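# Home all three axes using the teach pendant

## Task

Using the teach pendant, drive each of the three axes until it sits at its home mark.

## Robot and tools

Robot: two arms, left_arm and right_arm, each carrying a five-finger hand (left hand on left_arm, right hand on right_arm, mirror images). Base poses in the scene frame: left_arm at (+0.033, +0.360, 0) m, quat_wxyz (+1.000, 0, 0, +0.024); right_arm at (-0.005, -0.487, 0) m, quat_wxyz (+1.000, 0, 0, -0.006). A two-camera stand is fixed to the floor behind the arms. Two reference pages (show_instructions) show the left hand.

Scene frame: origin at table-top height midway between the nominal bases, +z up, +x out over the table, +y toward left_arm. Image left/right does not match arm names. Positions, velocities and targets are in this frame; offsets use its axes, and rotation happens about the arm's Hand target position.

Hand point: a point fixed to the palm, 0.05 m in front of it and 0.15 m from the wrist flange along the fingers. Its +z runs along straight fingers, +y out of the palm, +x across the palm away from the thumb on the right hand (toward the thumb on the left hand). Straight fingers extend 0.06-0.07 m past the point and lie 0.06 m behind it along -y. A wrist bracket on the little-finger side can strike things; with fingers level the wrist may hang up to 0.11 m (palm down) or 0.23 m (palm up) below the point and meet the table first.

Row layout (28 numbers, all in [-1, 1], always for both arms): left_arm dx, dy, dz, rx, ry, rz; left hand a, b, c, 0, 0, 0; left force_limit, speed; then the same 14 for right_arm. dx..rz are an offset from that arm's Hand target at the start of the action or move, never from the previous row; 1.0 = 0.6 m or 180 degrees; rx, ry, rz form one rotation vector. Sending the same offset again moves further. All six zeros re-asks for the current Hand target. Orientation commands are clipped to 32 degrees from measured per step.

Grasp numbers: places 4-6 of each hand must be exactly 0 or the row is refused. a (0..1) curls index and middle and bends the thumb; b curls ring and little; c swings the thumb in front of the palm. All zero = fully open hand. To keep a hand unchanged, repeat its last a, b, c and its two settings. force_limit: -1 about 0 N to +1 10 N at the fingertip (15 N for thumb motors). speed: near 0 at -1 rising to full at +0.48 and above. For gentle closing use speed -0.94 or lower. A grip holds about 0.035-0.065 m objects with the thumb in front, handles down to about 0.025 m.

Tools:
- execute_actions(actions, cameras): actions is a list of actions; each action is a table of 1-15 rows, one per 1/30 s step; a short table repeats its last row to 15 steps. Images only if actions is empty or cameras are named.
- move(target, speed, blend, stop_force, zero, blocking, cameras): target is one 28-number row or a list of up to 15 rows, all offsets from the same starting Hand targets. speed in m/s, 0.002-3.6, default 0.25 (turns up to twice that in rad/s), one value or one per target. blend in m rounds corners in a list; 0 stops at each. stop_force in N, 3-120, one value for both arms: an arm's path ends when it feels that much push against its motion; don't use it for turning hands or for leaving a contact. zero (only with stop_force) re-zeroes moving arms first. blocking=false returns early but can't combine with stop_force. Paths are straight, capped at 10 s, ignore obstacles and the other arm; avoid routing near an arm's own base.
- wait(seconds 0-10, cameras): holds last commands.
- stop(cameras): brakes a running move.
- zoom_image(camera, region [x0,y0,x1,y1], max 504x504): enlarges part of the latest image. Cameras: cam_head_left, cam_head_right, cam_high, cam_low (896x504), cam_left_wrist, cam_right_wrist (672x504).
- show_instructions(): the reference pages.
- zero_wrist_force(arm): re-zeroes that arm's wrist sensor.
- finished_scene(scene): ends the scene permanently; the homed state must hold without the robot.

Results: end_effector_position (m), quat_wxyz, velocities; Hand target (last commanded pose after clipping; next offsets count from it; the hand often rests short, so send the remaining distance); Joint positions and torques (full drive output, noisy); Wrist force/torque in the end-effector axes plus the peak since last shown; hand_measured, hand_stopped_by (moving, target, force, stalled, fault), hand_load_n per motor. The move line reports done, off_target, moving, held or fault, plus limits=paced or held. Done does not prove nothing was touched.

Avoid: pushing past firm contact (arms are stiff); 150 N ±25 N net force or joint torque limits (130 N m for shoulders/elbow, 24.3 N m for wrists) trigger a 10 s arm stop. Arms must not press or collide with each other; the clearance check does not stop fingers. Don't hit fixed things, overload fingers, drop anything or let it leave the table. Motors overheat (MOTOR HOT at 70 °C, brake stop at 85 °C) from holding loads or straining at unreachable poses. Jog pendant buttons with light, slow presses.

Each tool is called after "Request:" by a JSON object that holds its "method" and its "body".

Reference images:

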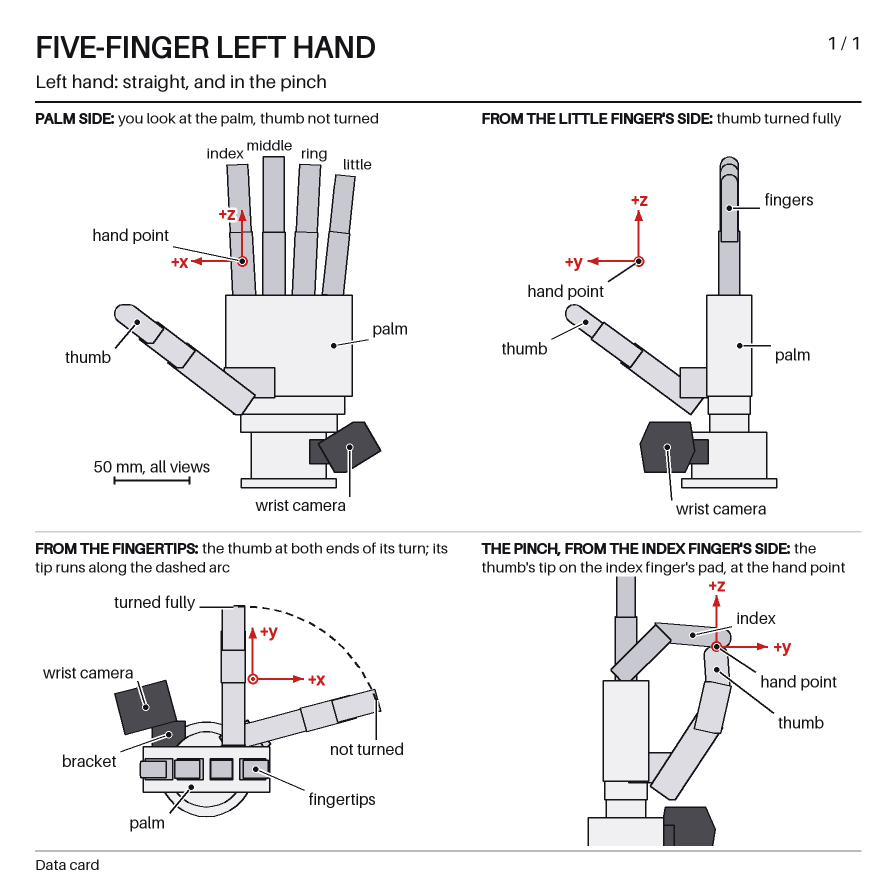

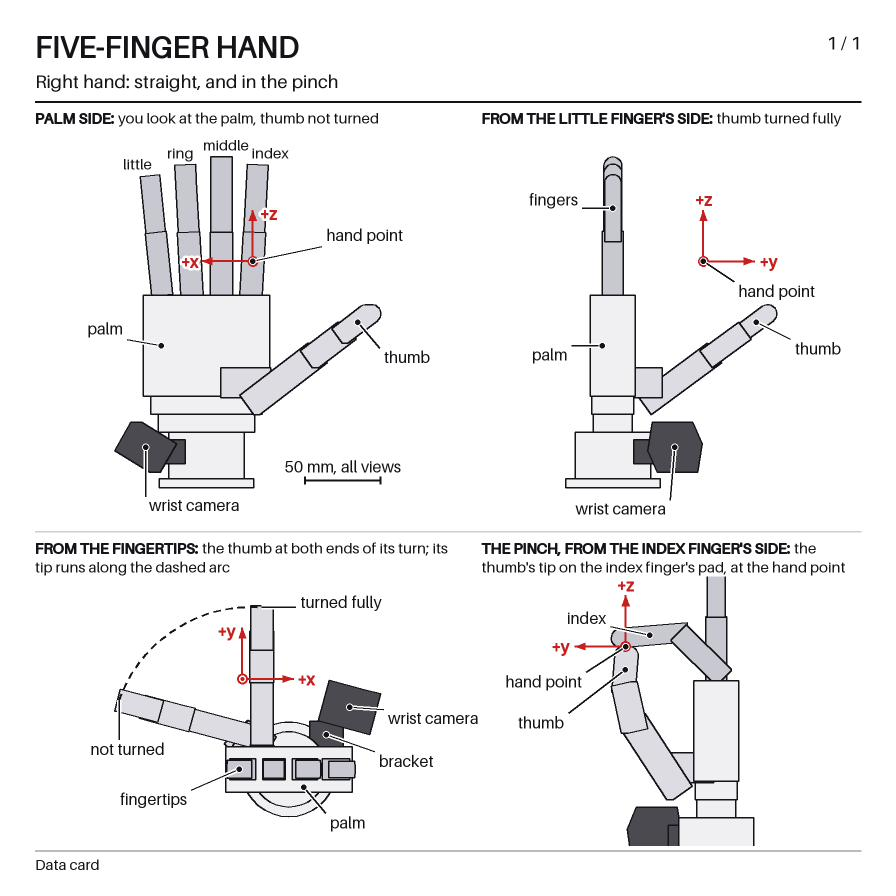

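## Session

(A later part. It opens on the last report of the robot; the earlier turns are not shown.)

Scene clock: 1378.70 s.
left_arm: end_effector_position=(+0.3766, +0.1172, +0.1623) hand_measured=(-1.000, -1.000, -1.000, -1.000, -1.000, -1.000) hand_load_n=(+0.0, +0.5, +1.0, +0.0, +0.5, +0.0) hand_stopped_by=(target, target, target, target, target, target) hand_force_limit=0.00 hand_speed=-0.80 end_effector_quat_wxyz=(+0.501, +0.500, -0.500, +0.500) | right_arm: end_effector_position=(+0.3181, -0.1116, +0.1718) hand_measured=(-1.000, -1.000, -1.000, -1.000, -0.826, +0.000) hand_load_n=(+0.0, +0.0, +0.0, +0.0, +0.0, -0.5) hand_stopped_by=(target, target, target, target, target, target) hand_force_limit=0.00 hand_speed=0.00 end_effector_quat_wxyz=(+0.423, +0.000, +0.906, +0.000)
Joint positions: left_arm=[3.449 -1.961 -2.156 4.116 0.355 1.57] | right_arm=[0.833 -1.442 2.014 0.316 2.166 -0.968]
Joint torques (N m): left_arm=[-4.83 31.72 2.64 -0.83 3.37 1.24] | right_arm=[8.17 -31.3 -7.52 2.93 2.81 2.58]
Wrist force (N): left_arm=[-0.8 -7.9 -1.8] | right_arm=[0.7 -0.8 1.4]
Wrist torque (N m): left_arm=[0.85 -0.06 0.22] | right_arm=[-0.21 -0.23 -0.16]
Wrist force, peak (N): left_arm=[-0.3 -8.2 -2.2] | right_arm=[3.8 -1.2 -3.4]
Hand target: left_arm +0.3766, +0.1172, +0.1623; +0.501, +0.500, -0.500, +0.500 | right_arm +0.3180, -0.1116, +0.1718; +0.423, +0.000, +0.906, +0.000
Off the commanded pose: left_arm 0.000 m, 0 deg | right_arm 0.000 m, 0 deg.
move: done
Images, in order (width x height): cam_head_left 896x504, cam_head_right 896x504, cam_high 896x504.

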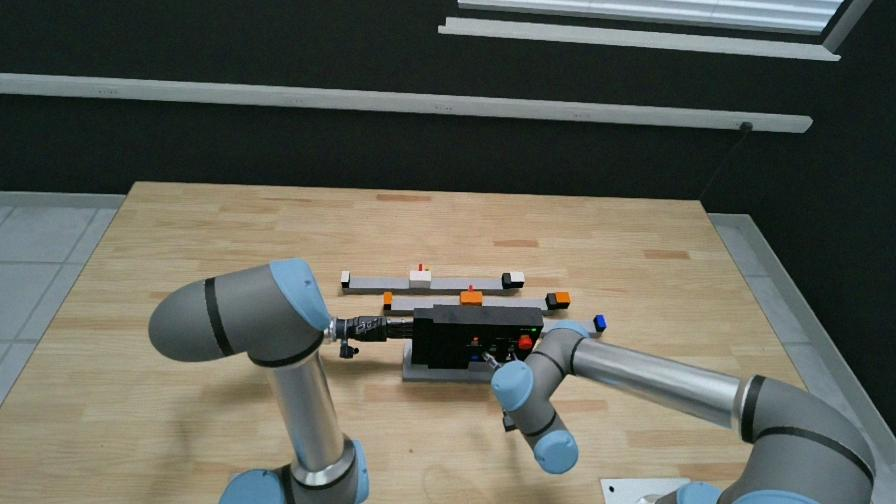

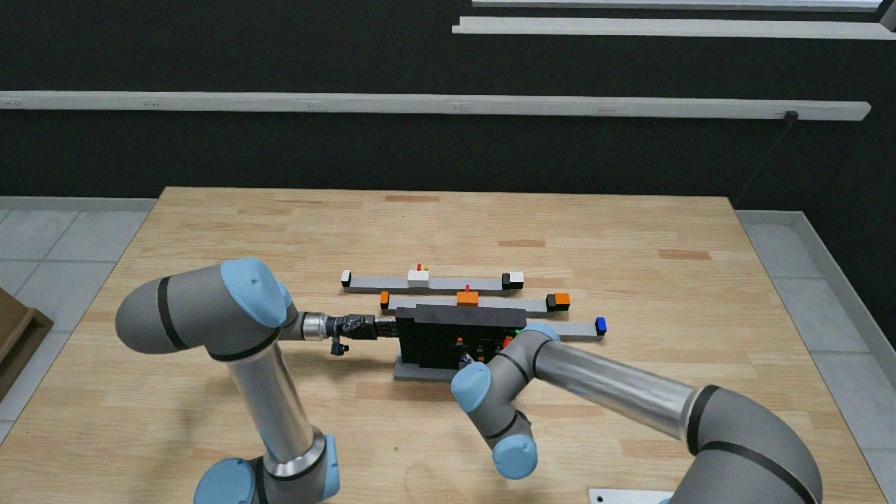

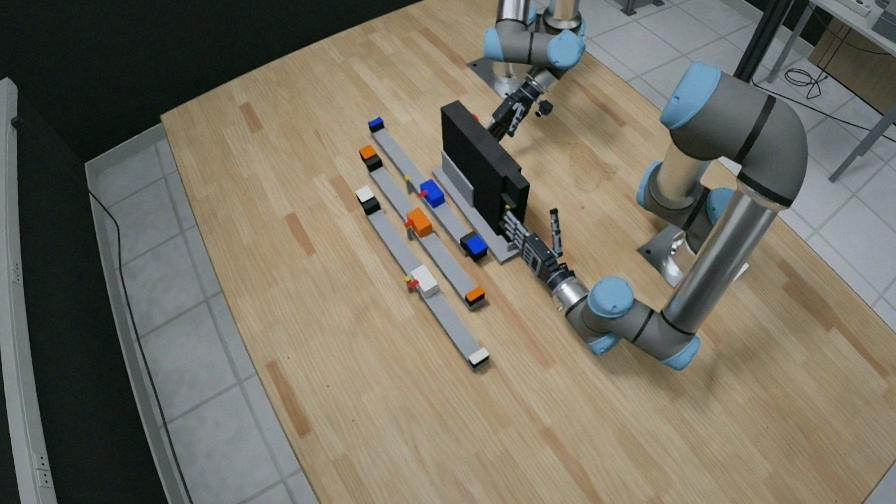

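Request:
{"method": "move", "body": {"target": [0,0,0,0,0,0, 0,0,0,0,0,0, 0.0, -0.8, 0.0103,0,0,0,0,0, 0,0,0.5,0,0,0, 0.0, 0.0], "speed": 0.02}}

Request:
{"method": "wait", "body": {"seconds": 3.1}}

Request:
{"method": "move", "body": {"target": [0,0,0,0,0,0, 0,0,0,0,0,0, 0.0, -0.8, -0.0103,0,0,0,0,0, 0,0,0.5,0,0,0, 0.0, 0.0], "speed": 0.03, "cameras": ["cam_high", "cam_head_left", "cam_head_right"]}}

Request:
{"method": "zoom_image", "body": {"camera": "cam_head_left", "region": [405, 255, 455, 285]}}

Request:
{"method": "zoom_image", "body": {"camera": "cam_head_right", "region": [405, 255, 455, 285]}}

Request:
{"method": "zoom_image", "body": {"camera": "cam_high", "region": [395, 250, 465, 340]}}

Scene clock: 1391.43 s.
left_arm: end_effector_position=(+0.3766, +0.1172, +0.1623) hand_measured=(-1.000, -1.000, -1.000, -1.000, -1.000, -1.000) hand_load_n=(+0.0, +0.5, +1.0, +0.0, +0.0, +0.0) hand_stopped_by=(target, target, target, target, target, target) hand_force_limit=0.00 hand_speed=-0.80 end_effector_quat_wxyz=(+0.501, +0.500, -0.500, +0.500) | right_arm: end_effector_position=(+0.3240, -0.1116, +0.1718) hand_measured=(-1.000, -1.000, -1.000, -1.000, -0.826, +0.000) hand_load_n=(+0.0, +0.0, +0.0, +0.0, +0.0, +0.0) hand_stopped_by=(target, target, target, target, target, target) hand_force_limit=0.00 hand_speed=0.00 end_effector_quat_wxyz=(+0.423, +0.000, +0.906, +0.000)
Joint positions: left_arm=[3.449 -1.961 -2.156 4.116 0.355 1.57] | right_arm=[0.819 -1.439 2.009 0.311 2.157 -0.981]
Joint torques (N m): left_arm=[-5.5 31.06 1.52 -0.97 3.38 1.29] | right_arm=[-10.95 -10.93 -24.12 -1.64 -0.56 -2.18]
Wrist force (N): left_arm=[-0.7 -8.0 -2.0] | right_arm=[2.8 -1.1 -2.8]
Wrist torque (N m): left_arm=[0.86 -0.06 0.21] | right_arm=[0.03 -0.08 0.07]
Wrist force, peak (N): left_arm=[-0.3 -8.2 -2.1] | right_arm=[2.8 -1.1 -2.8]
Hand target: left_arm +0.3766, +0.1172, +0.1623; +0.501, +0.500, -0.500, +0.500 | right_arm +0.3242, -0.1116, +0.1718; +0.423, +0.000, +0.906, +0.000
Off the commanded pose: left_arm 0.000 m, 0 deg | right_arm 0.000 m, 0 deg.
move: done

Scene clock: 1394.53 s.
left_arm: end_effector_position=(+0.3766, +0.1172, +0.1623) hand_measured=(-1.000, -1.000, -1.000, -1.000, -1.000, -1.000) hand_load_n=(+0.0, +0.0, +1.0, +0.5, +0.0, +0.0) hand_stopped_by=(target, target, target, target, target, target) hand_force_limit=0.00 hand_speed=-0.80 end_effector_quat_wxyz=(+0.501, +0.500, -0.500, +0.500) | right_arm: end_effector_position=(+0.3242, -0.1116, +0.1718) hand_measured=(-1.000, -1.000, -1.000, -1.000, -0.826, +0.000) hand_load_n=(+0.0, +0.0, +0.0, +0.0, +0.0, +0.0) hand_stopped_by=(target, target, target, target, target, target) hand_force_limit=0.00 hand_speed=0.00 end_effector_quat_wxyz=(+0.423, +0.000, +0.906, +0.000)
Joint positions: left_arm=[3.449 -1.961 -2.156 4.116 0.355 1.57] | right_arm=[0.818 -1.439 2.009 0.311 2.157 -0.981]
Joint torques (N m): left_arm=[-3.63 31.04 2.19 -0.81 3.26 1.34] | right_arm=[-9.93 -11.26 -24.17 -1.83 -0.62 -2.29]
Wrist force (N): left_arm=[-1.2 -7.9 -1.9] | right_arm=[3.5 -1.2 -3.4]
Wrist torque (N m): left_arm=[0.86 -0.05 0.21] | right_arm=[0.08 -0.05 0.09]
Wrist force, peak (N): left_arm=[-0.9 -8.1 -2.2] | right_arm=[3.8 -1.3 -3.4]
Hand target: left_arm +0.3766, +0.1172, +0.1623; +0.501, +0.500, -0.500, +0.500 | right_arm +0.3242, -0.1116, +0.1718; +0.423, +0.000, +0.906, +0.000
Off the commanded pose: left_arm 0.000 m, 0 deg | right_arm 0.000 m, 0 deg.
wait: 3.10 s; at rest by 0.17 s

Scene clock: 1395.30 s.
left_arm: end_effector_position=(+0.3766, +0.1172, +0.1623) hand_measured=(-1.000, -1.000, -1.000, -1.000, -1.000, -1.000) hand_load_n=(+0.0, +0.0, +1.0, +0.0, +0.0, -0.5) hand_stopped_by=(target, target, target, target, target, target) hand_force_limit=0.00 hand_speed=-0.80 end_effector_quat_wxyz=(+0.501, +0.500, -0.500, +0.500) | right_arm: end_effector_position=(+0.3181, -0.1116, +0.1718) hand_measured=(-1.000, -1.000, -1.000, -1.000, -0.826, +0.000) hand_load_n=(+0.0, +0.0, +0.0, +0.0, +0.0, +0.0) hand_stopped_by=(target, target, target, target, target, target) hand_force_limit=0.00 hand_speed=0.00 end_effector_quat_wxyz=(+0.423, +0.000, +0.906, +0.000)
Joint positions: left_arm=[3.449 -1.961 -2.156 4.116 0.355 1.57] | right_arm=[0.833 -1.442 2.014 0.316 2.166 -0.968]
Joint torques (N m): left_arm=[-5.17 30.19 2.01 -1.18 3.2 1.53] | right_arm=[8.82 -30.74 -6.08 2.71 2.31 2.74]
Wrist force (N): left_arm=[-0.7 -7.8 -1.9] | right_arm=[0.7 -1.0 1.3]
Wrist torque (N m): left_arm=[0.87 -0.10 0.23] | right_arm=[-0.23 -0.22 -0.16]
Wrist force, peak (N): left_arm=[-0.4 -8.1 -2.3] | right_arm=[3.6 -1.2 -3.5]
Hand target: left_arm +0.3766, +0.1172, +0.1623; +0.501, +0.500, -0.500, +0.500 | right_arm +0.3180, -0.1116, +0.1718; +0.423, +0.000, +0.906, +0.000
Off the commanded pose: left_arm 0.000 m, 0 deg | right_arm 0.000 m, 0 deg.
move: done
Images, in order (width x height): cam_head_left 896x504, cam_head_right 896x504, cam_high 896x504.

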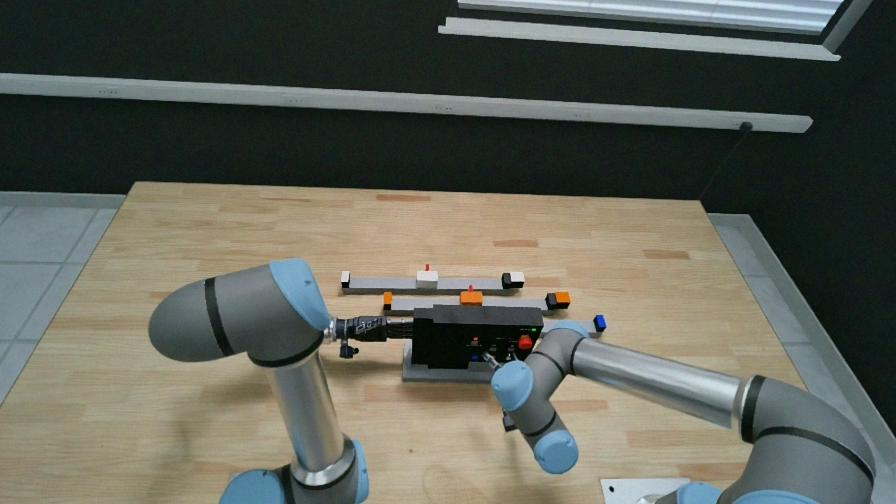

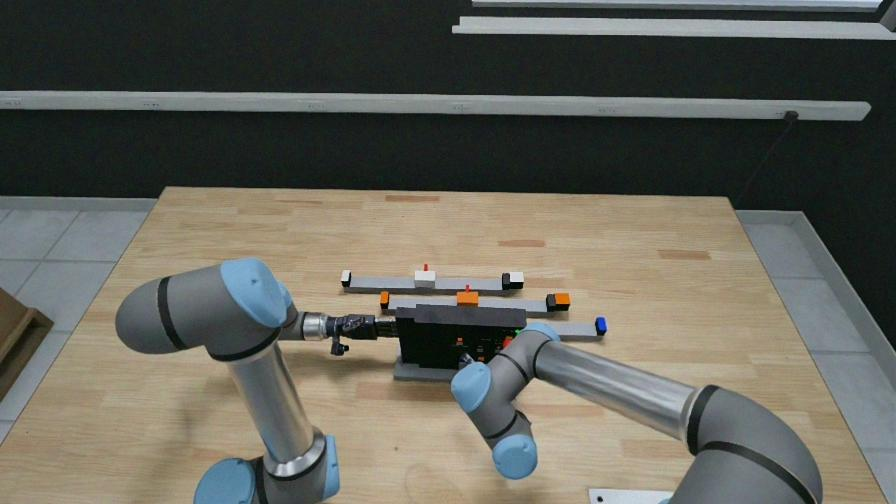

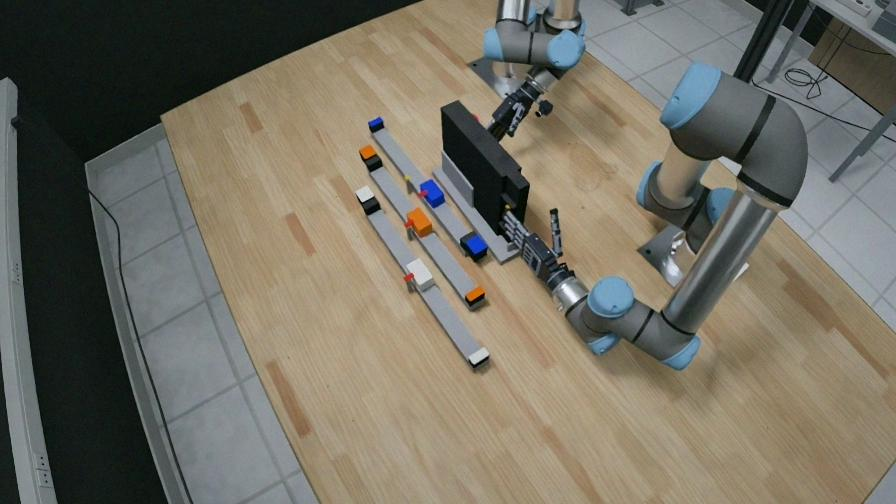

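Scaled by 10.080 from the camera's 896x504 image, which has a finer 1280x720 frame.

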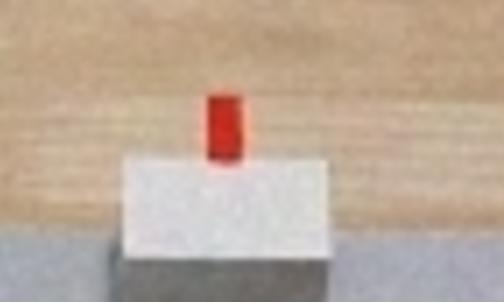

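Scaled by 10.080 from the camera's 896x504 image, which has a finer 1280x720 frame.

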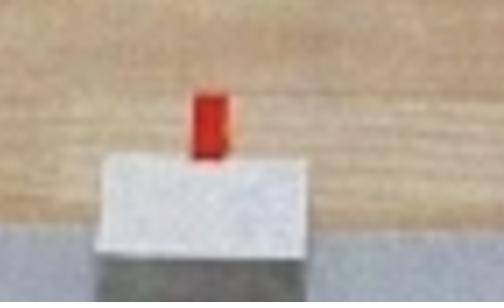

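Scaled by 5.600 from the camera's 896x504 image, which has a finer 1280x720 frame.

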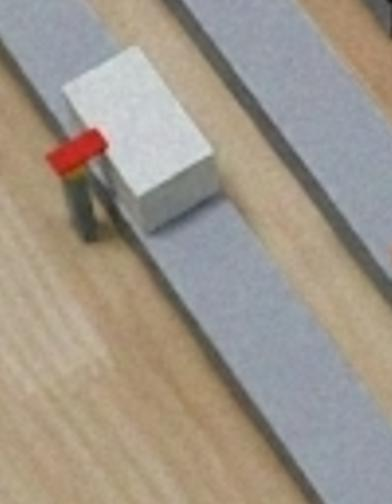

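Request:
{"method": "move", "body": {"target": [[0,0,0,0,0,0, 0,0,0,0,0,0, 0.0, -0.8, -0.04,0,0,0,0,0, 0,0,0.5,0,0,0, 0.0, 0.0],[0,0,0,0,0,0, 0,0,0,0,0,0, 0.0, -0.8, -0.03,0.1393,-0.0565,0,0.0556,0, 0,0,0.5,0,0,0, 0.0, 0.0],[0,0,0,0,0,0, 0,0,0,0,0,0, 0.0, -0.8, 0.005,0.1393,-0.0565,0,0.0556,0, 0,0,0.5,0,0,0, 0.0, 0.0]], "speed": 0.08}}

Request:
{"method": "move", "body": {"target": [0,0,0,0,0,0, 0,0,0,0,0,0, 0.0, -0.8, 0.025,0,0,0,0,0, 0,0,0.5,0,0,0, 0.0, 0.0], "speed": 0.01, "stop_force": 5, "cameras": ["cam_right_wrist"]}}

Request:
{"method": "move", "body": {"target": [0,0,0,0,0,0, 0,0,0,0,0,0, 0.0, -0.8, -0.025,0,0,0,0,0, 0,0,0.5,0,0,0, 0.0, 0.0], "speed": 0.03, "cameras": ["cam_right_wrist"]}}

Scene clock: 1416.00 s.
left_arm: end_effector_position=(+0.3766, +0.1172, +0.1623) hand_measured=(-1.000, -1.000, -1.000, -1.000, -1.000, -1.000) hand_load_n=(+0.0, +0.0, +1.0, +0.0, +0.0, -0.5) hand_stopped_by=(target, target, target, target, target, target) hand_force_limit=0.00 hand_speed=-0.80 end_effector_quat_wxyz=(+0.501, +0.500, -0.500, +0.500) | right_arm: end_effector_position=(+0.3209, -0.0281, +0.1379) hand_measured=(-1.000, -1.000, -1.000, -1.000, -0.826, +0.000) hand_load_n=(+0.0, +0.0, -0.5, +0.0, -0.5, +0.0) hand_stopped_by=(target, target, target, target, target, target) hand_force_limit=0.00 hand_speed=0.00 end_effector_quat_wxyz=(+0.342, +0.000, +0.940, +0.000)
Joint positions: left_arm=[3.449 -1.961 -2.156 4.116 0.355 1.57] | right_arm=[0.922 -1.198 1.742 0.551 2.103 -0.794]
Joint torques (N m): left_arm=[-5.1 30.39 1.84 -1.18 3.28 1.31] | right_arm=[-7.98 -20.44 -23.51 -0.49 -0.79 -2.35]
Wrist force (N): left_arm=[-1.4 -7.6 -2.0] | right_arm=[0.3 -0.8 1.3]
Wrist torque (N m): left_arm=[0.88 -0.05 0.21] | right_arm=[-0.23 -0.11 -0.07]
Wrist force, peak (N): left_arm=[-0.3 -8.2 -2.2] | right_arm=[0.6 -1.3 1.3]
Hand target: left_arm +0.3766, +0.1172, +0.1623; +0.501, +0.500, -0.500, +0.500 | right_arm +0.3210, -0.0281, +0.1379; +0.342, +0.000, +0.940, +0.000
Off the commanded pose: left_arm 0.000 m, 0 deg | right_arm 0.000 m, 0 deg.
move: done

Scene clock: 1418.33 s.
left_arm: end_effector_position=(+0.3766, +0.1172, +0.1623) hand_measured=(-1.000, -1.000, -1.000, -1.000, -1.000, -1.000) hand_load_n=(+0.0, +0.5, +1.0, +0.0, +0.0, +0.0) hand_stopped_by=(target, target, target, target, target, target) hand_force_limit=0.00 hand_speed=-0.80 end_effector_quat_wxyz=(+0.501, +0.500, -0.500, +0.500) | right_arm: end_effector_position=(+0.3327, -0.0281, +0.1379) hand_measured=(-1.000, -1.000, -1.000, -1.000, -0.826, +0.000) hand_load_n=(+0.0, +0.0, +0.0, +0.0, +0.0, +0.0) hand_stopped_by=(target, target, target, target, target, target) hand_force_limit=0.00 hand_speed=0.00 end_effector_quat_wxyz=(+0.342, +0.000, +0.940, +0.000)
Joint positions: left_arm=[3.449 -1.961 -2.156 4.116 0.355 1.57] | right_arm=[0.899 -1.192 1.729 0.545 2.092 -0.817]
Joint torques (N m): left_arm=[-4.3 32.29 3.69 -1.01 2.91 1.18] | right_arm=[6.1 -39.67 -8.39 2.49 3.25 2.51]
Wrist force (N): left_arm=[-0.4 -8.1 -2.0] | right_arm=[3.6 -0.8 -2.2]
Wrist torque (N m): left_arm=[0.86 -0.06 0.22] | right_arm=[0.00 0.04 0.11]
Wrist force, peak (N): left_arm=[-0.4 -8.1 -2.1] | right_arm=[6.4 -1.1 -4.6]
Hand target: left_arm +0.3766, +0.1172, +0.1623; +0.501, +0.500, -0.500, +0.500 | right_arm +0.3327, -0.0281, +0.1379; +0.342, +0.000, +0.940, +0.000 (not the last commanded pose)
Off the commanded pose: left_arm 0.000 m, 0 deg | right_arm 0.003 m, 0 deg.
move: contact (right_arm)
Images, in order (width x height): cam_right_wrist 672x504.

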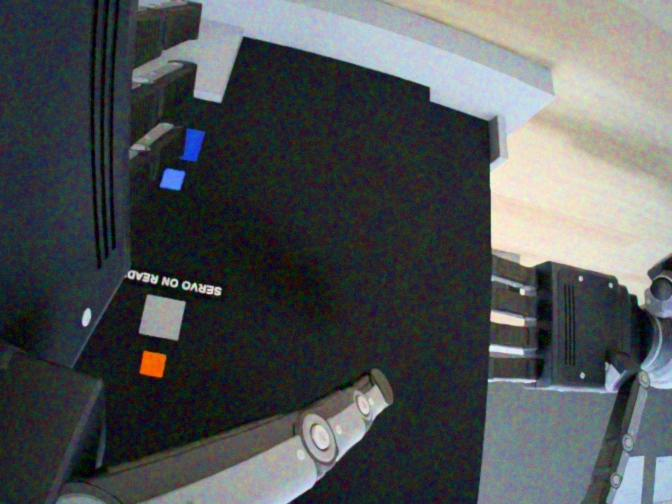

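Scene clock: 1419.23 s.
left_arm: end_effector_position=(+0.3766, +0.1172, +0.1623) hand_measured=(-1.000, -1.000, -1.000, -1.000, -1.000, -1.000) hand_load_n=(+0.0, +0.5, +1.0, +0.0, +0.0, +0.0) hand_stopped_by=(target, target, target, target, target, target) hand_force_limit=0.00 hand_speed=-0.80 end_effector_quat_wxyz=(+0.501, +0.500, -0.500, +0.500) | right_arm: end_effector_position=(+0.3178, -0.0281, +0.1379) hand_measured=(-1.000, -1.000, -1.000, -1.000, -0.826, +0.000) hand_load_n=(+0.0, +0.0, +0.0, +0.0, +0.0, +0.0) hand_stopped_by=(target, target, target, target, target, target) hand_force_limit=0.00 hand_speed=0.00 end_effector_quat_wxyz=(+0.342, +0.000, +0.940, +0.000) end_effector_velocity=(-0.002, +0.001, +0.001) end_effector_angular_velocity=(+0.001, -0.001, +0.002)
Joint positions: left_arm=[3.449 -1.961 -2.156 4.116 0.355 1.57] | right_arm=[0.928 -1.2 1.745 0.552 2.106 -0.787]
Joint velocities: left_arm=[within noise] | right_arm=[0.005 0 -0.001 0.001 0.002 0.002]
Joint torques (N m): left_arm=[-5.44 30.98 1.54 -1.13 3.11 1.33] | right_arm=[9.28 -39.66 -7.35 3.35 2.6 2.29]
Wrist force (N): left_arm=[-0.9 -7.8 -1.9] | right_arm=[0.5 -0.8 1.1]
Wrist torque (N m): left_arm=[0.85 -0.08 0.23] | right_arm=[-0.21 -0.14 -0.15]
Wrist force, peak (N): left_arm=[-0.1 -8.1 -2.1] | right_arm=[3.9 -1.0 -1.7]
Hand target: left_arm +0.3766, +0.1172, +0.1623; +0.501, +0.500, -0.500, +0.500 | right_arm +0.3177, -0.0281, +0.1379; +0.342, +0.000, +0.940, +0.000
Off the commanded pose: left_arm 0.000 m, 0 deg | right_arm 0.000 m, 0 deg.
move: done
Images, in order (width x height): cam_right_wrist 672x504.

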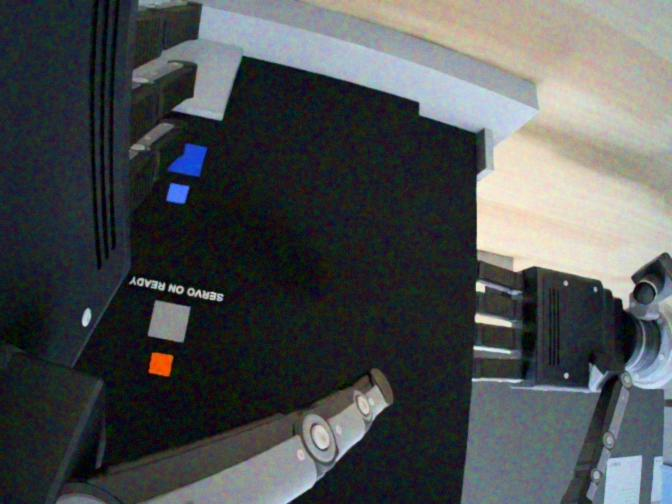

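Request:
{"method": "move", "body": {"target": [[0,0,0,0,0,0, 0,0,0,0,0,0, 0.0, -0.8, -0.01,-0.0697,0.0675,0,0,0, 0,0,0.5,0,0,0, 0.0, 0.0],[0,0,0,0,0,0, 0,0,0,0,0,0, 0.0, -0.8, 0.0122,-0.0697,0.0675,0,0,0, 0,0,0.5,0,0,0, 0.0, 0.0],[0,0,0,0,0,0, 0,0,0,0,0,0, 0.0, -0.8, 0.0233,-0.0697,0.0675,0,0,0, 0,0,0.5,0,0,0, 0.0, 0.0]], "speed": 0.04}}

Request:
{"method": "wait", "body": {"seconds": 9.5}}

Request:
{"method": "move", "body": {"target": [0,0,0,0,0,0, 0,0,0,0,0,0, 0.0, -0.8, -0.0111,0,0,0,0,0, 0,0,0.5,0,0,0, 0.0, 0.0], "speed": 0.03, "cameras": ["cam_high", "cam_low", "cam_head_left"]}}

Request:
{"method": "zoom_image", "body": {"camera": "cam_high", "region": [395, 170, 465, 260]}}

Request:
{"method": "zoom_image", "body": {"camera": "cam_high", "region": [390, 160, 440, 210]}}

Request:
{"method": "zoom_image", "body": {"camera": "cam_high", "region": [390, 205, 440, 255]}}

Request:
{"method": "zoom_image", "body": {"camera": "cam_low", "region": [390, 280, 590, 360]}}

Scene clock: 1433.50 s.
left_arm: end_effector_position=(+0.3766, +0.1172, +0.1623) hand_measured=(-1.000, -1.000, -1.000, -1.000, -1.000, -1.000) hand_load_n=(+0.0, +0.5, +1.0, +0.0, +0.0, +0.0) hand_stopped_by=(target, target, target, target, target, target) hand_force_limit=0.00 hand_speed=-0.80 end_effector_quat_wxyz=(+0.501, +0.500, -0.500, +0.500) | right_arm: end_effector_position=(+0.3315, -0.0699, +0.1784) hand_measured=(-1.000, -1.000, -1.000, -1.000, -0.826, +0.000) hand_load_n=(+0.0, +0.0, +0.0, +0.0, -0.5, -0.5) hand_stopped_by=(target, target, target, target, target, target) hand_force_limit=0.00 hand_speed=0.00 end_effector_quat_wxyz=(+0.342, +0.000, +0.940, +0.000)
Joint positions: left_arm=[3.449 -1.961 -2.156 4.116 0.355 1.57] | right_arm=[0.83 -1.332 1.797 0.585 2.059 -0.886]
Joint torques (N m): left_arm=[-3.5 29.07 2.96 -1.28 2.81 1.4] | right_arm=[-8.85 -15.42 -25 -1.5 -0.58 -2.48]
Wrist force (N): left_arm=[-1.4 -7.6 -1.7] | right_arm=[3.9 -1.3 -1.4]
Wrist torque (N m): left_arm=[0.88 -0.05 0.21] | right_arm=[0.01 -0.06 0.11]
Wrist force, peak (N): left_arm=[-0.4 -8.1 -2.2] | right_arm=[3.9 -1.3 -1.4]
Hand target: left_arm +0.3766, +0.1172, +0.1623; +0.501, +0.500, -0.500, +0.500 | right_arm +0.3317, -0.0699, +0.1784; +0.342, +0.000, +0.940, +0.000
Off the commanded pose: left_arm 0.000 m, 0 deg | right_arm 0.000 m, 0 deg.
move: done

Scene clock: 1443.00 s.
left_arm: end_effector_position=(+0.3766, +0.1172, +0.1623) hand_measured=(-1.000, -1.000, -1.000, -1.000, -1.000, -1.000) hand_load_n=(+0.0, +0.5, +1.0, +0.5, +0.0, +0.0) hand_stopped_by=(target, target, target, target, target, target) hand_force_limit=0.00 hand_speed=-0.80 end_effector_quat_wxyz=(+0.501, +0.500, -0.500, +0.500) | right_arm: end_effector_position=(+0.3317, -0.0699, +0.1784) hand_measured=(-1.000, -1.000, -1.000, -1.000, -0.826, +0.000) hand_load_n=(+0.0, +0.0, +0.0, +0.0, +0.0, -0.5) hand_stopped_by=(target, target, target, target, target, target) hand_force_limit=0.00 hand_speed=0.00 end_effector_quat_wxyz=(+0.342, +0.000, +0.940, +0.000)
Joint positions: left_arm=[3.449 -1.961 -2.156 4.116 0.355 1.57] | right_arm=[0.829 -1.332 1.796 0.585 2.059 -0.886]
Joint torques (N m): left_arm=[-4.56 29.61 3.48 -1.14 3.18 1.31] | right_arm=[-9.56 -15.85 -24.72 -1.39 -0.57 -2.37]
Wrist force (N): left_arm=[-0.3 -8.0 -2.2] | right_arm=[3.5 -1.0 -2.2]
Wrist torque (N m): left_arm=[0.89 -0.08 0.21] | right_arm=[0.04 -0.05 0.14]
Wrist force, peak (N): left_arm=[-0.6 -8.1 -2.3] | right_arm=[4.4 -1.3 -1.9]
Hand target: left_arm +0.3766, +0.1172, +0.1623; +0.501, +0.500, -0.500, +0.500 | right_arm +0.3317, -0.0699, +0.1784; +0.342, +0.000, +0.940, +0.000
Off the commanded pose: left_arm 0.000 m, 0 deg | right_arm 0.000 m, 0 deg.
wait: 9.50 s; at rest by 0.17 s

Scene clock: 1443.77 s.
left_arm: end_effector_position=(+0.3766, +0.1172, +0.1623) hand_measured=(-1.000, -1.000, -1.000, -1.000, -1.000, -1.000) hand_load_n=(+0.0, +0.5, +1.0, +0.0, +0.0, -0.5) hand_stopped_by=(target, target, target, target, target, target) hand_force_limit=0.00 hand_speed=-0.80 end_effector_quat_wxyz=(+0.501, +0.500, -0.500, +0.500) | right_arm: end_effector_position=(+0.3251, -0.0699, +0.1784) hand_measured=(-1.000, -1.000, -1.000, -1.000, -0.826, +0.000) hand_load_n=(+0.0, +0.0, +0.0, +0.0, +0.0, +0.0) hand_stopped_by=(target, target, target, target, target, target) hand_force_limit=0.00 hand_speed=0.00 end_effector_quat_wxyz=(+0.342, +0.000, +0.940, +0.000)
Joint positions: left_arm=[3.449 -1.961 -2.156 4.116 0.355 1.57] | right_arm=[0.842 -1.337 1.804 0.588 2.065 -0.874]
Joint torques (N m): left_arm=[-5.52 30.36 3.28 -1.5 2.9 1.41] | right_arm=[7.51 -35.8 -7.61 3.23 2.63 2.6]
Wrist force (N): left_arm=[-0.3 -8.1 -2.2] | right_arm=[0.7 -0.8 1.5]
Wrist torque (N m): left_arm=[0.87 -0.05 0.21] | right_arm=[-0.20 -0.20 -0.16]
Wrist force, peak (N): left_arm=[-0.4 -8.2 -2.1] | right_arm=[4.0 -1.2 -2.0]
Hand target: left_arm +0.3766, +0.1172, +0.1623; +0.501, +0.500, -0.500, +0.500 | right_arm +0.3250, -0.0699, +0.1784; +0.342, +0.000, +0.940, +0.000
Off the commanded pose: left_arm 0.000 m, 0 deg | right_arm 0.000 m, 0 deg.
move: done
Images, in order (width x height): cam_head_left 896x504, cam_high 896x504, cam_low 896x504.

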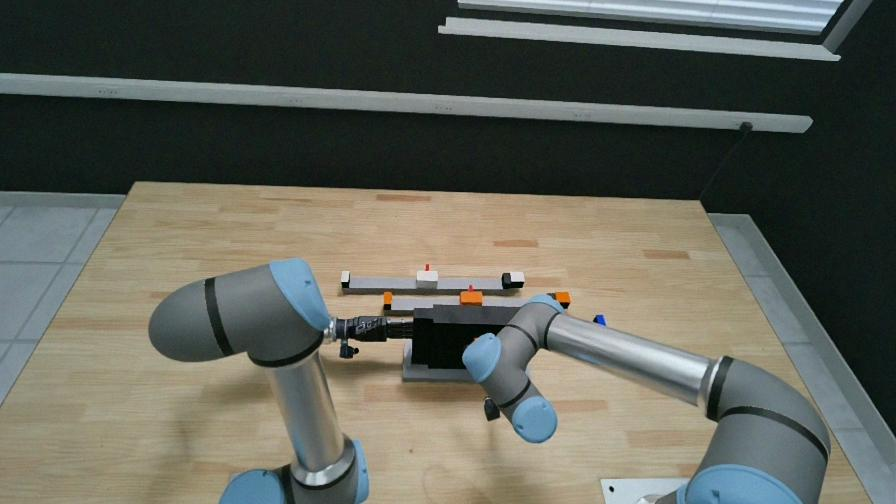

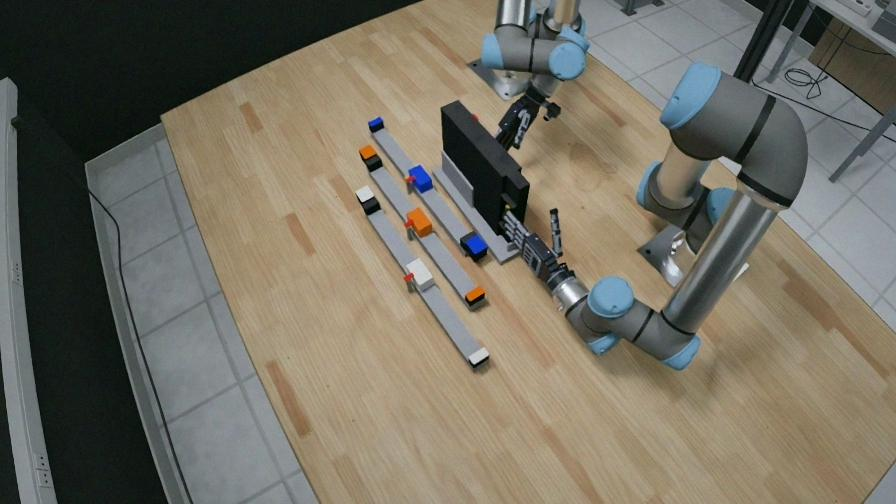

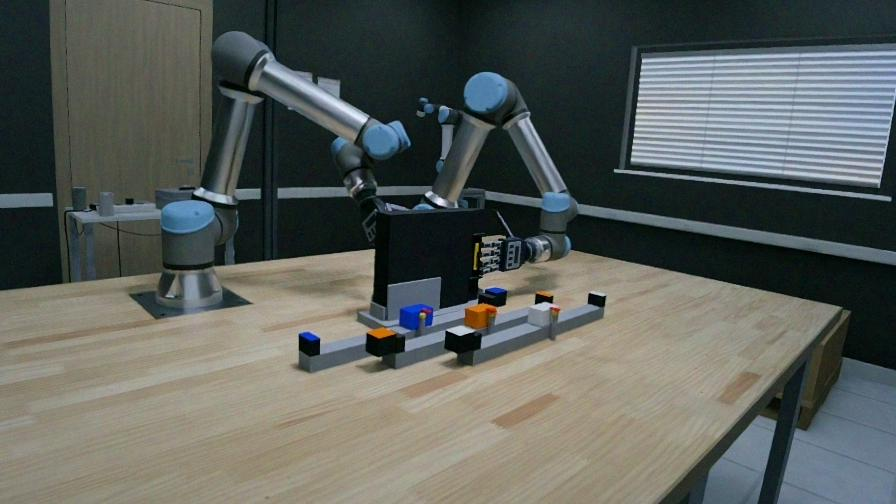

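Scaled by 5.600 from the camera's 896x504 image, which has a finer 1280x720 frame.

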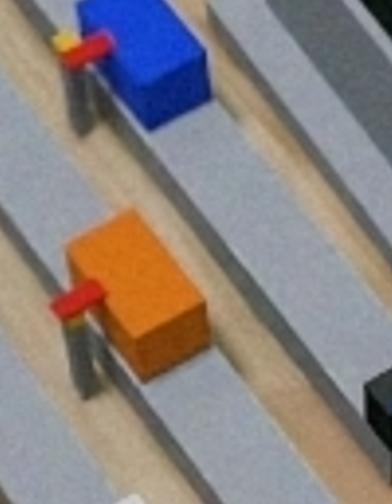

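Scaled by 10.080 from the camera's 896x504 image, which has a finer 1280x720 frame.

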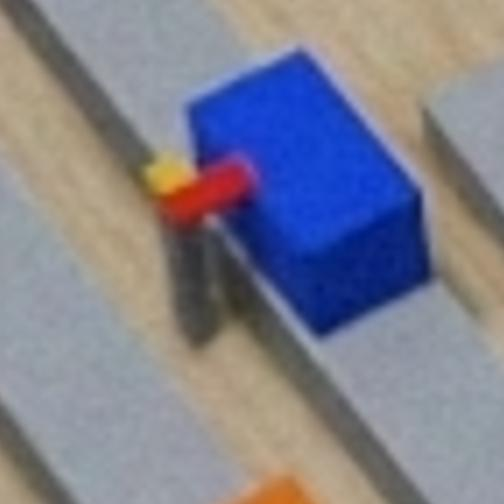

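Scaled by 10.080 from the camera's 896x504 image, which has a finer 1280x720 frame.

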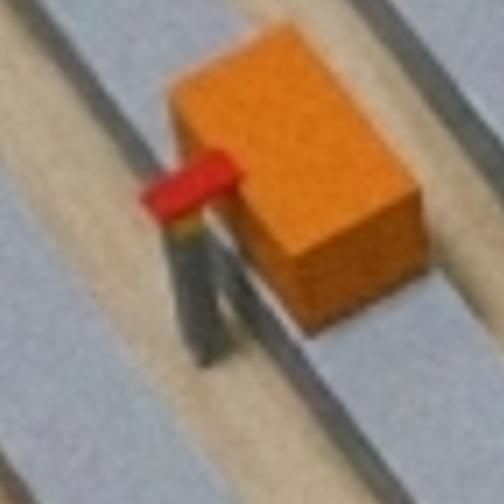

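Scaled by 2.520 from the camera's 896x504 image, which has a finer 1280x720 frame.

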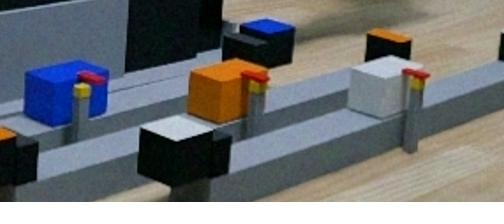

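Request:
{"method": "move", "body": {"target": [0,0,0,0,0,0, 0,0,0,0,0,0, 0.0, -0.8, 0.0111,0,0,0,0,0, 0,0,0.5,0,0,0, 0.0, 0.0], "speed": 0.02}}

Request:
{"method": "wait", "body": {"seconds": 1.1}}

Request:
{"method": "move", "body": {"target": [0,0,0,0,0,0, 0,0,0,0,0,0, 0.0, -0.8, -0.0111,0,0,0,0,0, 0,0,0.5,0,0,0, 0.0, 0.0], "speed": 0.03, "cameras": ["cam_high", "cam_low"]}}

Request:
{"method": "zoom_image", "body": {"camera": "cam_high", "region": [395, 160, 435, 200]}}

Request:
{"method": "zoom_image", "body": {"camera": "cam_high", "region": [395, 207, 435, 247]}}

Request:
{"method": "zoom_image", "body": {"camera": "cam_high", "region": [395, 260, 435, 300]}}

Request:
{"method": "zoom_image", "body": {"camera": "cam_low", "region": [395, 290, 435, 350]}}

Request:
{"method": "zoom_image", "body": {"camera": "cam_low", "region": [465, 290, 505, 350]}}

Request:
{"method": "zoom_image", "body": {"camera": "cam_low", "region": [530, 290, 570, 350]}}

Scene clock: 1454.83 s.
left_arm: end_effector_position=(+0.3766, +0.1172, +0.1623) hand_measured=(-1.000, -1.000, -1.000, -1.000, -1.000, -1.000) hand_load_n=(+0.0, +0.5, +1.0, +0.0, +0.0, +0.0) hand_stopped_by=(target, target, target, target, target, target) hand_force_limit=0.00 hand_speed=-0.80 end_effector_quat_wxyz=(+0.501, +0.500, -0.500, +0.500) | right_arm: end_effector_position=(+0.3315, -0.0699, +0.1784) hand_measured=(-1.000, -1.000, -1.000, -1.000, -0.826, +0.000) hand_load_n=(+0.0, +0.0, +0.0, +0.0, +0.0, +0.0) hand_stopped_by=(target, target, target, target, target, target) hand_force_limit=0.00 hand_speed=0.00 end_effector_quat_wxyz=(+0.342, +0.000, +0.940, +0.000)
Joint positions: left_arm=[3.449 -1.961 -2.156 4.116 0.355 1.57] | right_arm=[0.83 -1.332 1.797 0.585 2.059 -0.886]
Joint torques (N m): left_arm=[-4.52 32.2 2.85 -1.34 2.94 1.45] | right_arm=[-11.11 -15.59 -24.47 -1.4 -0.72 -2.41]
Wrist force (N): left_arm=[-1.2 -7.6 -2.0] | right_arm=[3.7 -1.0 -1.1]
Wrist torque (N m): left_arm=[0.90 -0.07 0.21] | right_arm=[0.00 -0.06 0.10]
Wrist force, peak (N): left_arm=[-0.3 -8.2 -2.1] | right_arm=[3.7 -1.0 -1.1]
Hand target: left_arm +0.3766, +0.1172, +0.1623; +0.501, +0.500, -0.500, +0.500 | right_arm +0.3317, -0.0699, +0.1784; +0.342, +0.000, +0.940, +0.000
Off the commanded pose: left_arm 0.000 m, 0 deg | right_arm 0.000 m, 0 deg.
move: done

Scene clock: 1455.93 s.
left_arm: end_effector_position=(+0.3766, +0.1172, +0.1623) hand_measured=(-1.000, -1.000, -1.000, -1.000, -1.000, -1.000) hand_load_n=(+0.0, +0.5, +1.0, +0.5, +0.0, +0.0) hand_stopped_by=(target, target, target, target, target, target) hand_force_limit=0.00 hand_speed=-0.80 end_effector_quat_wxyz=(+0.501, +0.500, -0.500, +0.500) | right_arm: end_effector_position=(+0.3317, -0.0699, +0.1784) hand_measured=(-1.000, -1.000, -1.000, -1.000, -0.826, +0.000) hand_load_n=(+0.0, +0.0, +0.0, +0.5, +0.0, +0.0) hand_stopped_by=(target, target, target, target, target, target) hand_force_limit=0.00 hand_speed=0.00 end_effector_quat_wxyz=(+0.342, +0.000, +0.940, +0.000)
Joint positions: left_arm=[3.449 -1.961 -2.156 4.116 0.355 1.57] | right_arm=[0.829 -1.332 1.796 0.585 2.059 -0.886]
Joint torques (N m): left_arm=[-3.04 30.41 3.17 -1.52 2.69 1.22] | right_arm=[-10.16 -16 -25.36 -1.5 -0.59 -2.34]
Wrist force (N): left_arm=[-0.3 -8.2 -2.0] | right_arm=[3.4 -0.9 -2.2]
Wrist torque (N m): left_arm=[0.86 -0.08 0.22] | right_arm=[0.01 -0.04 0.12]
Wrist force, peak (N): left_arm=[-0.3 -8.2 -2.0] | right_arm=[4.3 -1.3 -1.9]
Hand target: left_arm +0.3766, +0.1172, +0.1623; +0.501, +0.500, -0.500, +0.500 | right_arm +0.3317, -0.0699, +0.1784; +0.342, +0.000, +0.940, +0.000
Off the commanded pose: left_arm 0.000 m, 0 deg | right_arm 0.000 m, 0 deg.
wait: 1.10 s; at rest by 0.17 s

Scene clock: 1456.70 s.
left_arm: end_effector_position=(+0.3766, +0.1172, +0.1623) hand_measured=(-1.000, -1.000, -1.000, -1.000, -1.000, -1.000) hand_load_n=(+0.0, +0.5, +1.0, +0.5, -0.5, +0.0) hand_stopped_by=(target, target, target, target, target, target) hand_force_limit=0.00 hand_speed=-0.80 end_effector_quat_wxyz=(+0.501, +0.500, -0.500, +0.500) | right_arm: end_effector_position=(+0.3251, -0.0699, +0.1784) hand_measured=(-1.000, -1.000, -1.000, -1.000, -0.826, +0.000) hand_load_n=(+0.0, +0.0, +0.0, +0.0, -0.5, +0.0) hand_stopped_by=(target, target, target, target, target, target) hand_force_limit=0.00 hand_speed=0.00 end_effector_quat_wxyz=(+0.342, +0.000, +0.940, +0.000)
Joint positions: left_arm=[3.449 -1.961 -2.156 4.116 0.355 1.57] | right_arm=[0.842 -1.337 1.804 0.588 2.065 -0.874]
Joint torques (N m): left_arm=[-4.21 30.94 1.96 -1.16 2.83 1.18] | right_arm=[8.01 -33.77 -8.16 3.18 2.22 2.64]
Wrist force (N): left_arm=[-0.3 -8.0 -2.2] | right_arm=[0.8 -0.8 1.5]
Wrist torque (N m): left_arm=[0.87 -0.06 0.22] | right_arm=[-0.20 -0.20 -0.15]
Wrist force, peak (N): left_arm=[-0.3 -8.2 -2.2] | right_arm=[4.1 -1.0 -1.9]
Hand target: left_arm +0.3766, +0.1172, +0.1623; +0.501, +0.500, -0.500, +0.500 | right_arm +0.3250, -0.0699, +0.1784; +0.342, +0.000, +0.940, +0.000
Off the commanded pose: left_arm 0.000 m, 0 deg | right_arm 0.000 m, 0 deg.
move: done
Images, in order (width x height): cam_high 896x504, cam_low 896x504.

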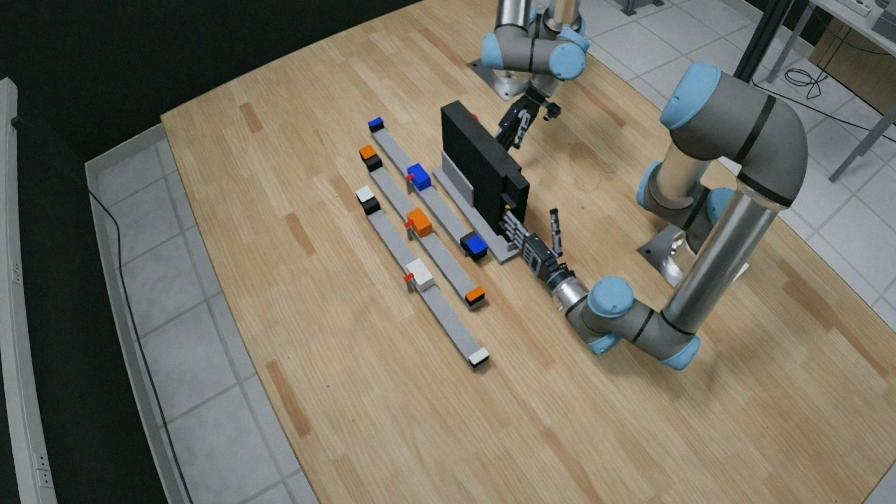

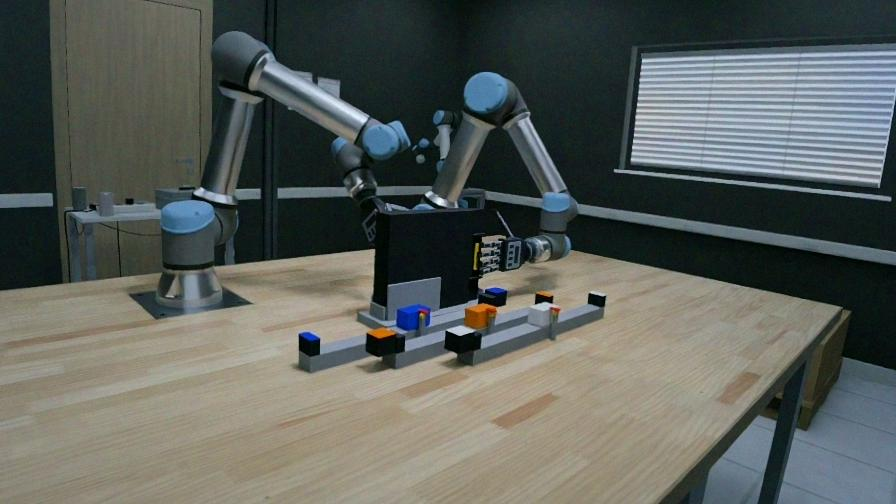

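Scaled by 12.600 from the camera's 896x504 image, which has a finer 1280x720 frame.

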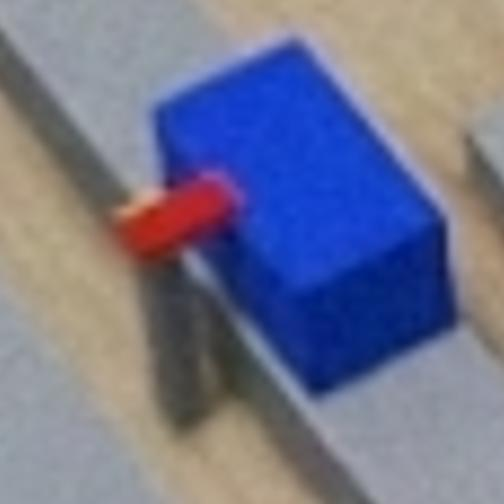

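Scaled by 12.600 from the camera's 896x504 image, which has a finer 1280x720 frame.

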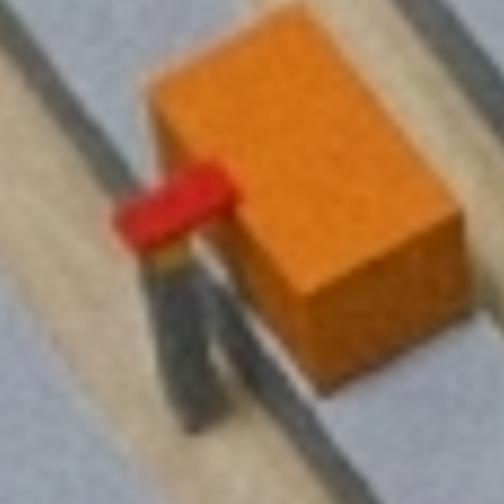

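Scaled by 12.600 from the camera's 896x504 image, which has a finer 1280x720 frame.

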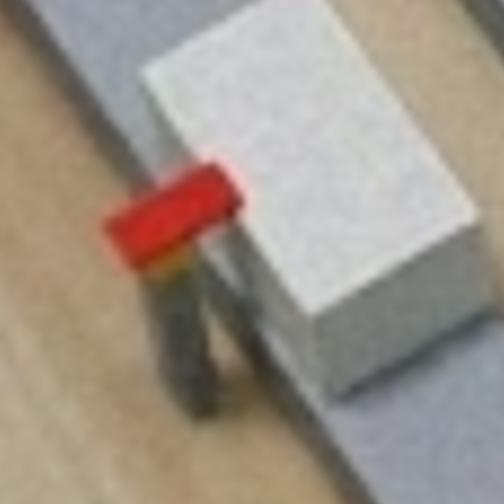

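Scaled by 8.400 from the camera's 896x504 image, which has a finer 1280x720 frame.

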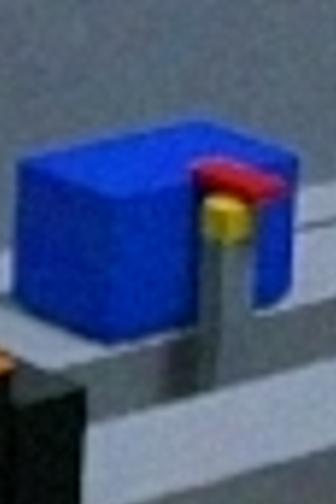

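Scaled by 8.400 from the camera's 896x504 image, which has a finer 1280x720 frame.

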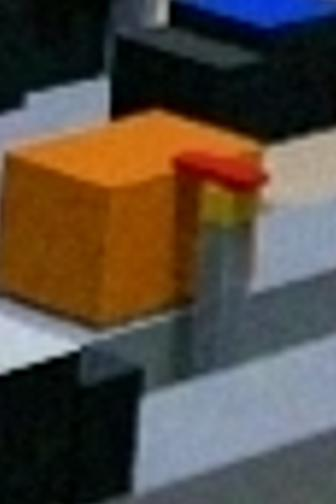

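Scaled by 8.400 from the camera's 896x504 image, which has a finer 1280x720 frame.

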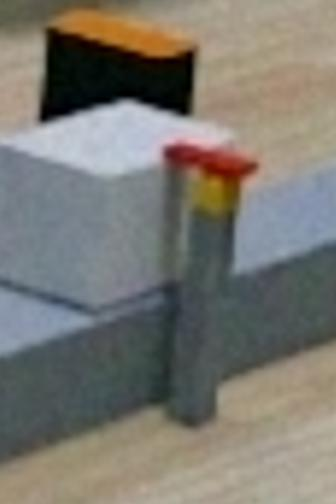

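Request:
{"method": "zoom_image", "body": {"camera": "cam_low", "region": [412, 300, 436, 324]}}

Request:
{"method": "zoom_image", "body": {"camera": "cam_low", "region": [480, 300, 504, 324]}}

Request:
{"method": "zoom_image", "body": {"camera": "cam_low", "region": [544, 300, 568, 324]}}

Scaled by 21.000 from the camera's 896x504 image, which has a finer 1280x720 frame.

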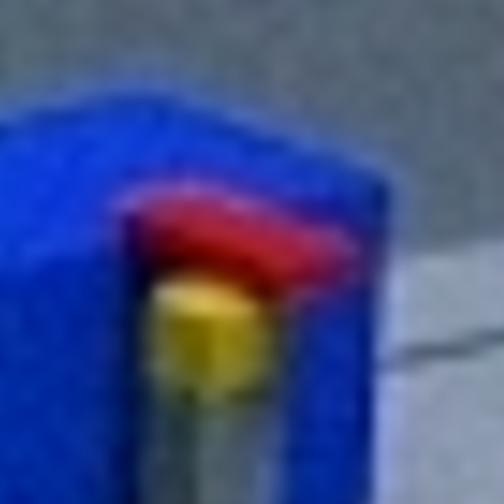

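Scaled by 21.000 from the camera's 896x504 image, which has a finer 1280x720 frame.

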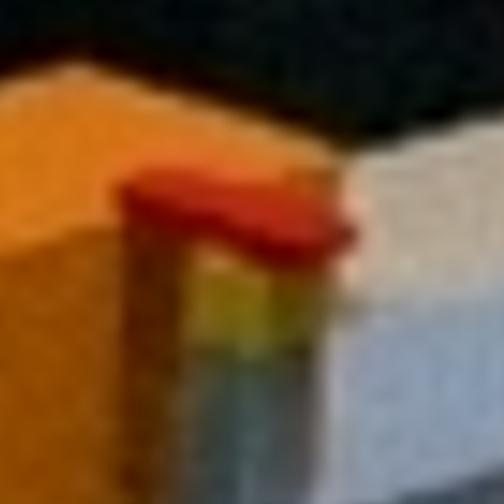

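Scaled by 21.000 from the camera's 896x504 image, which has a finer 1280x720 frame.

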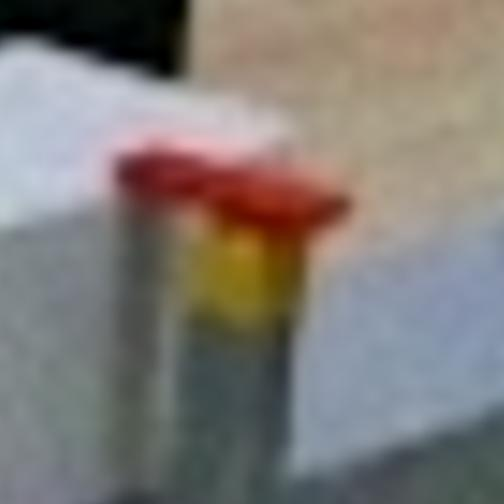

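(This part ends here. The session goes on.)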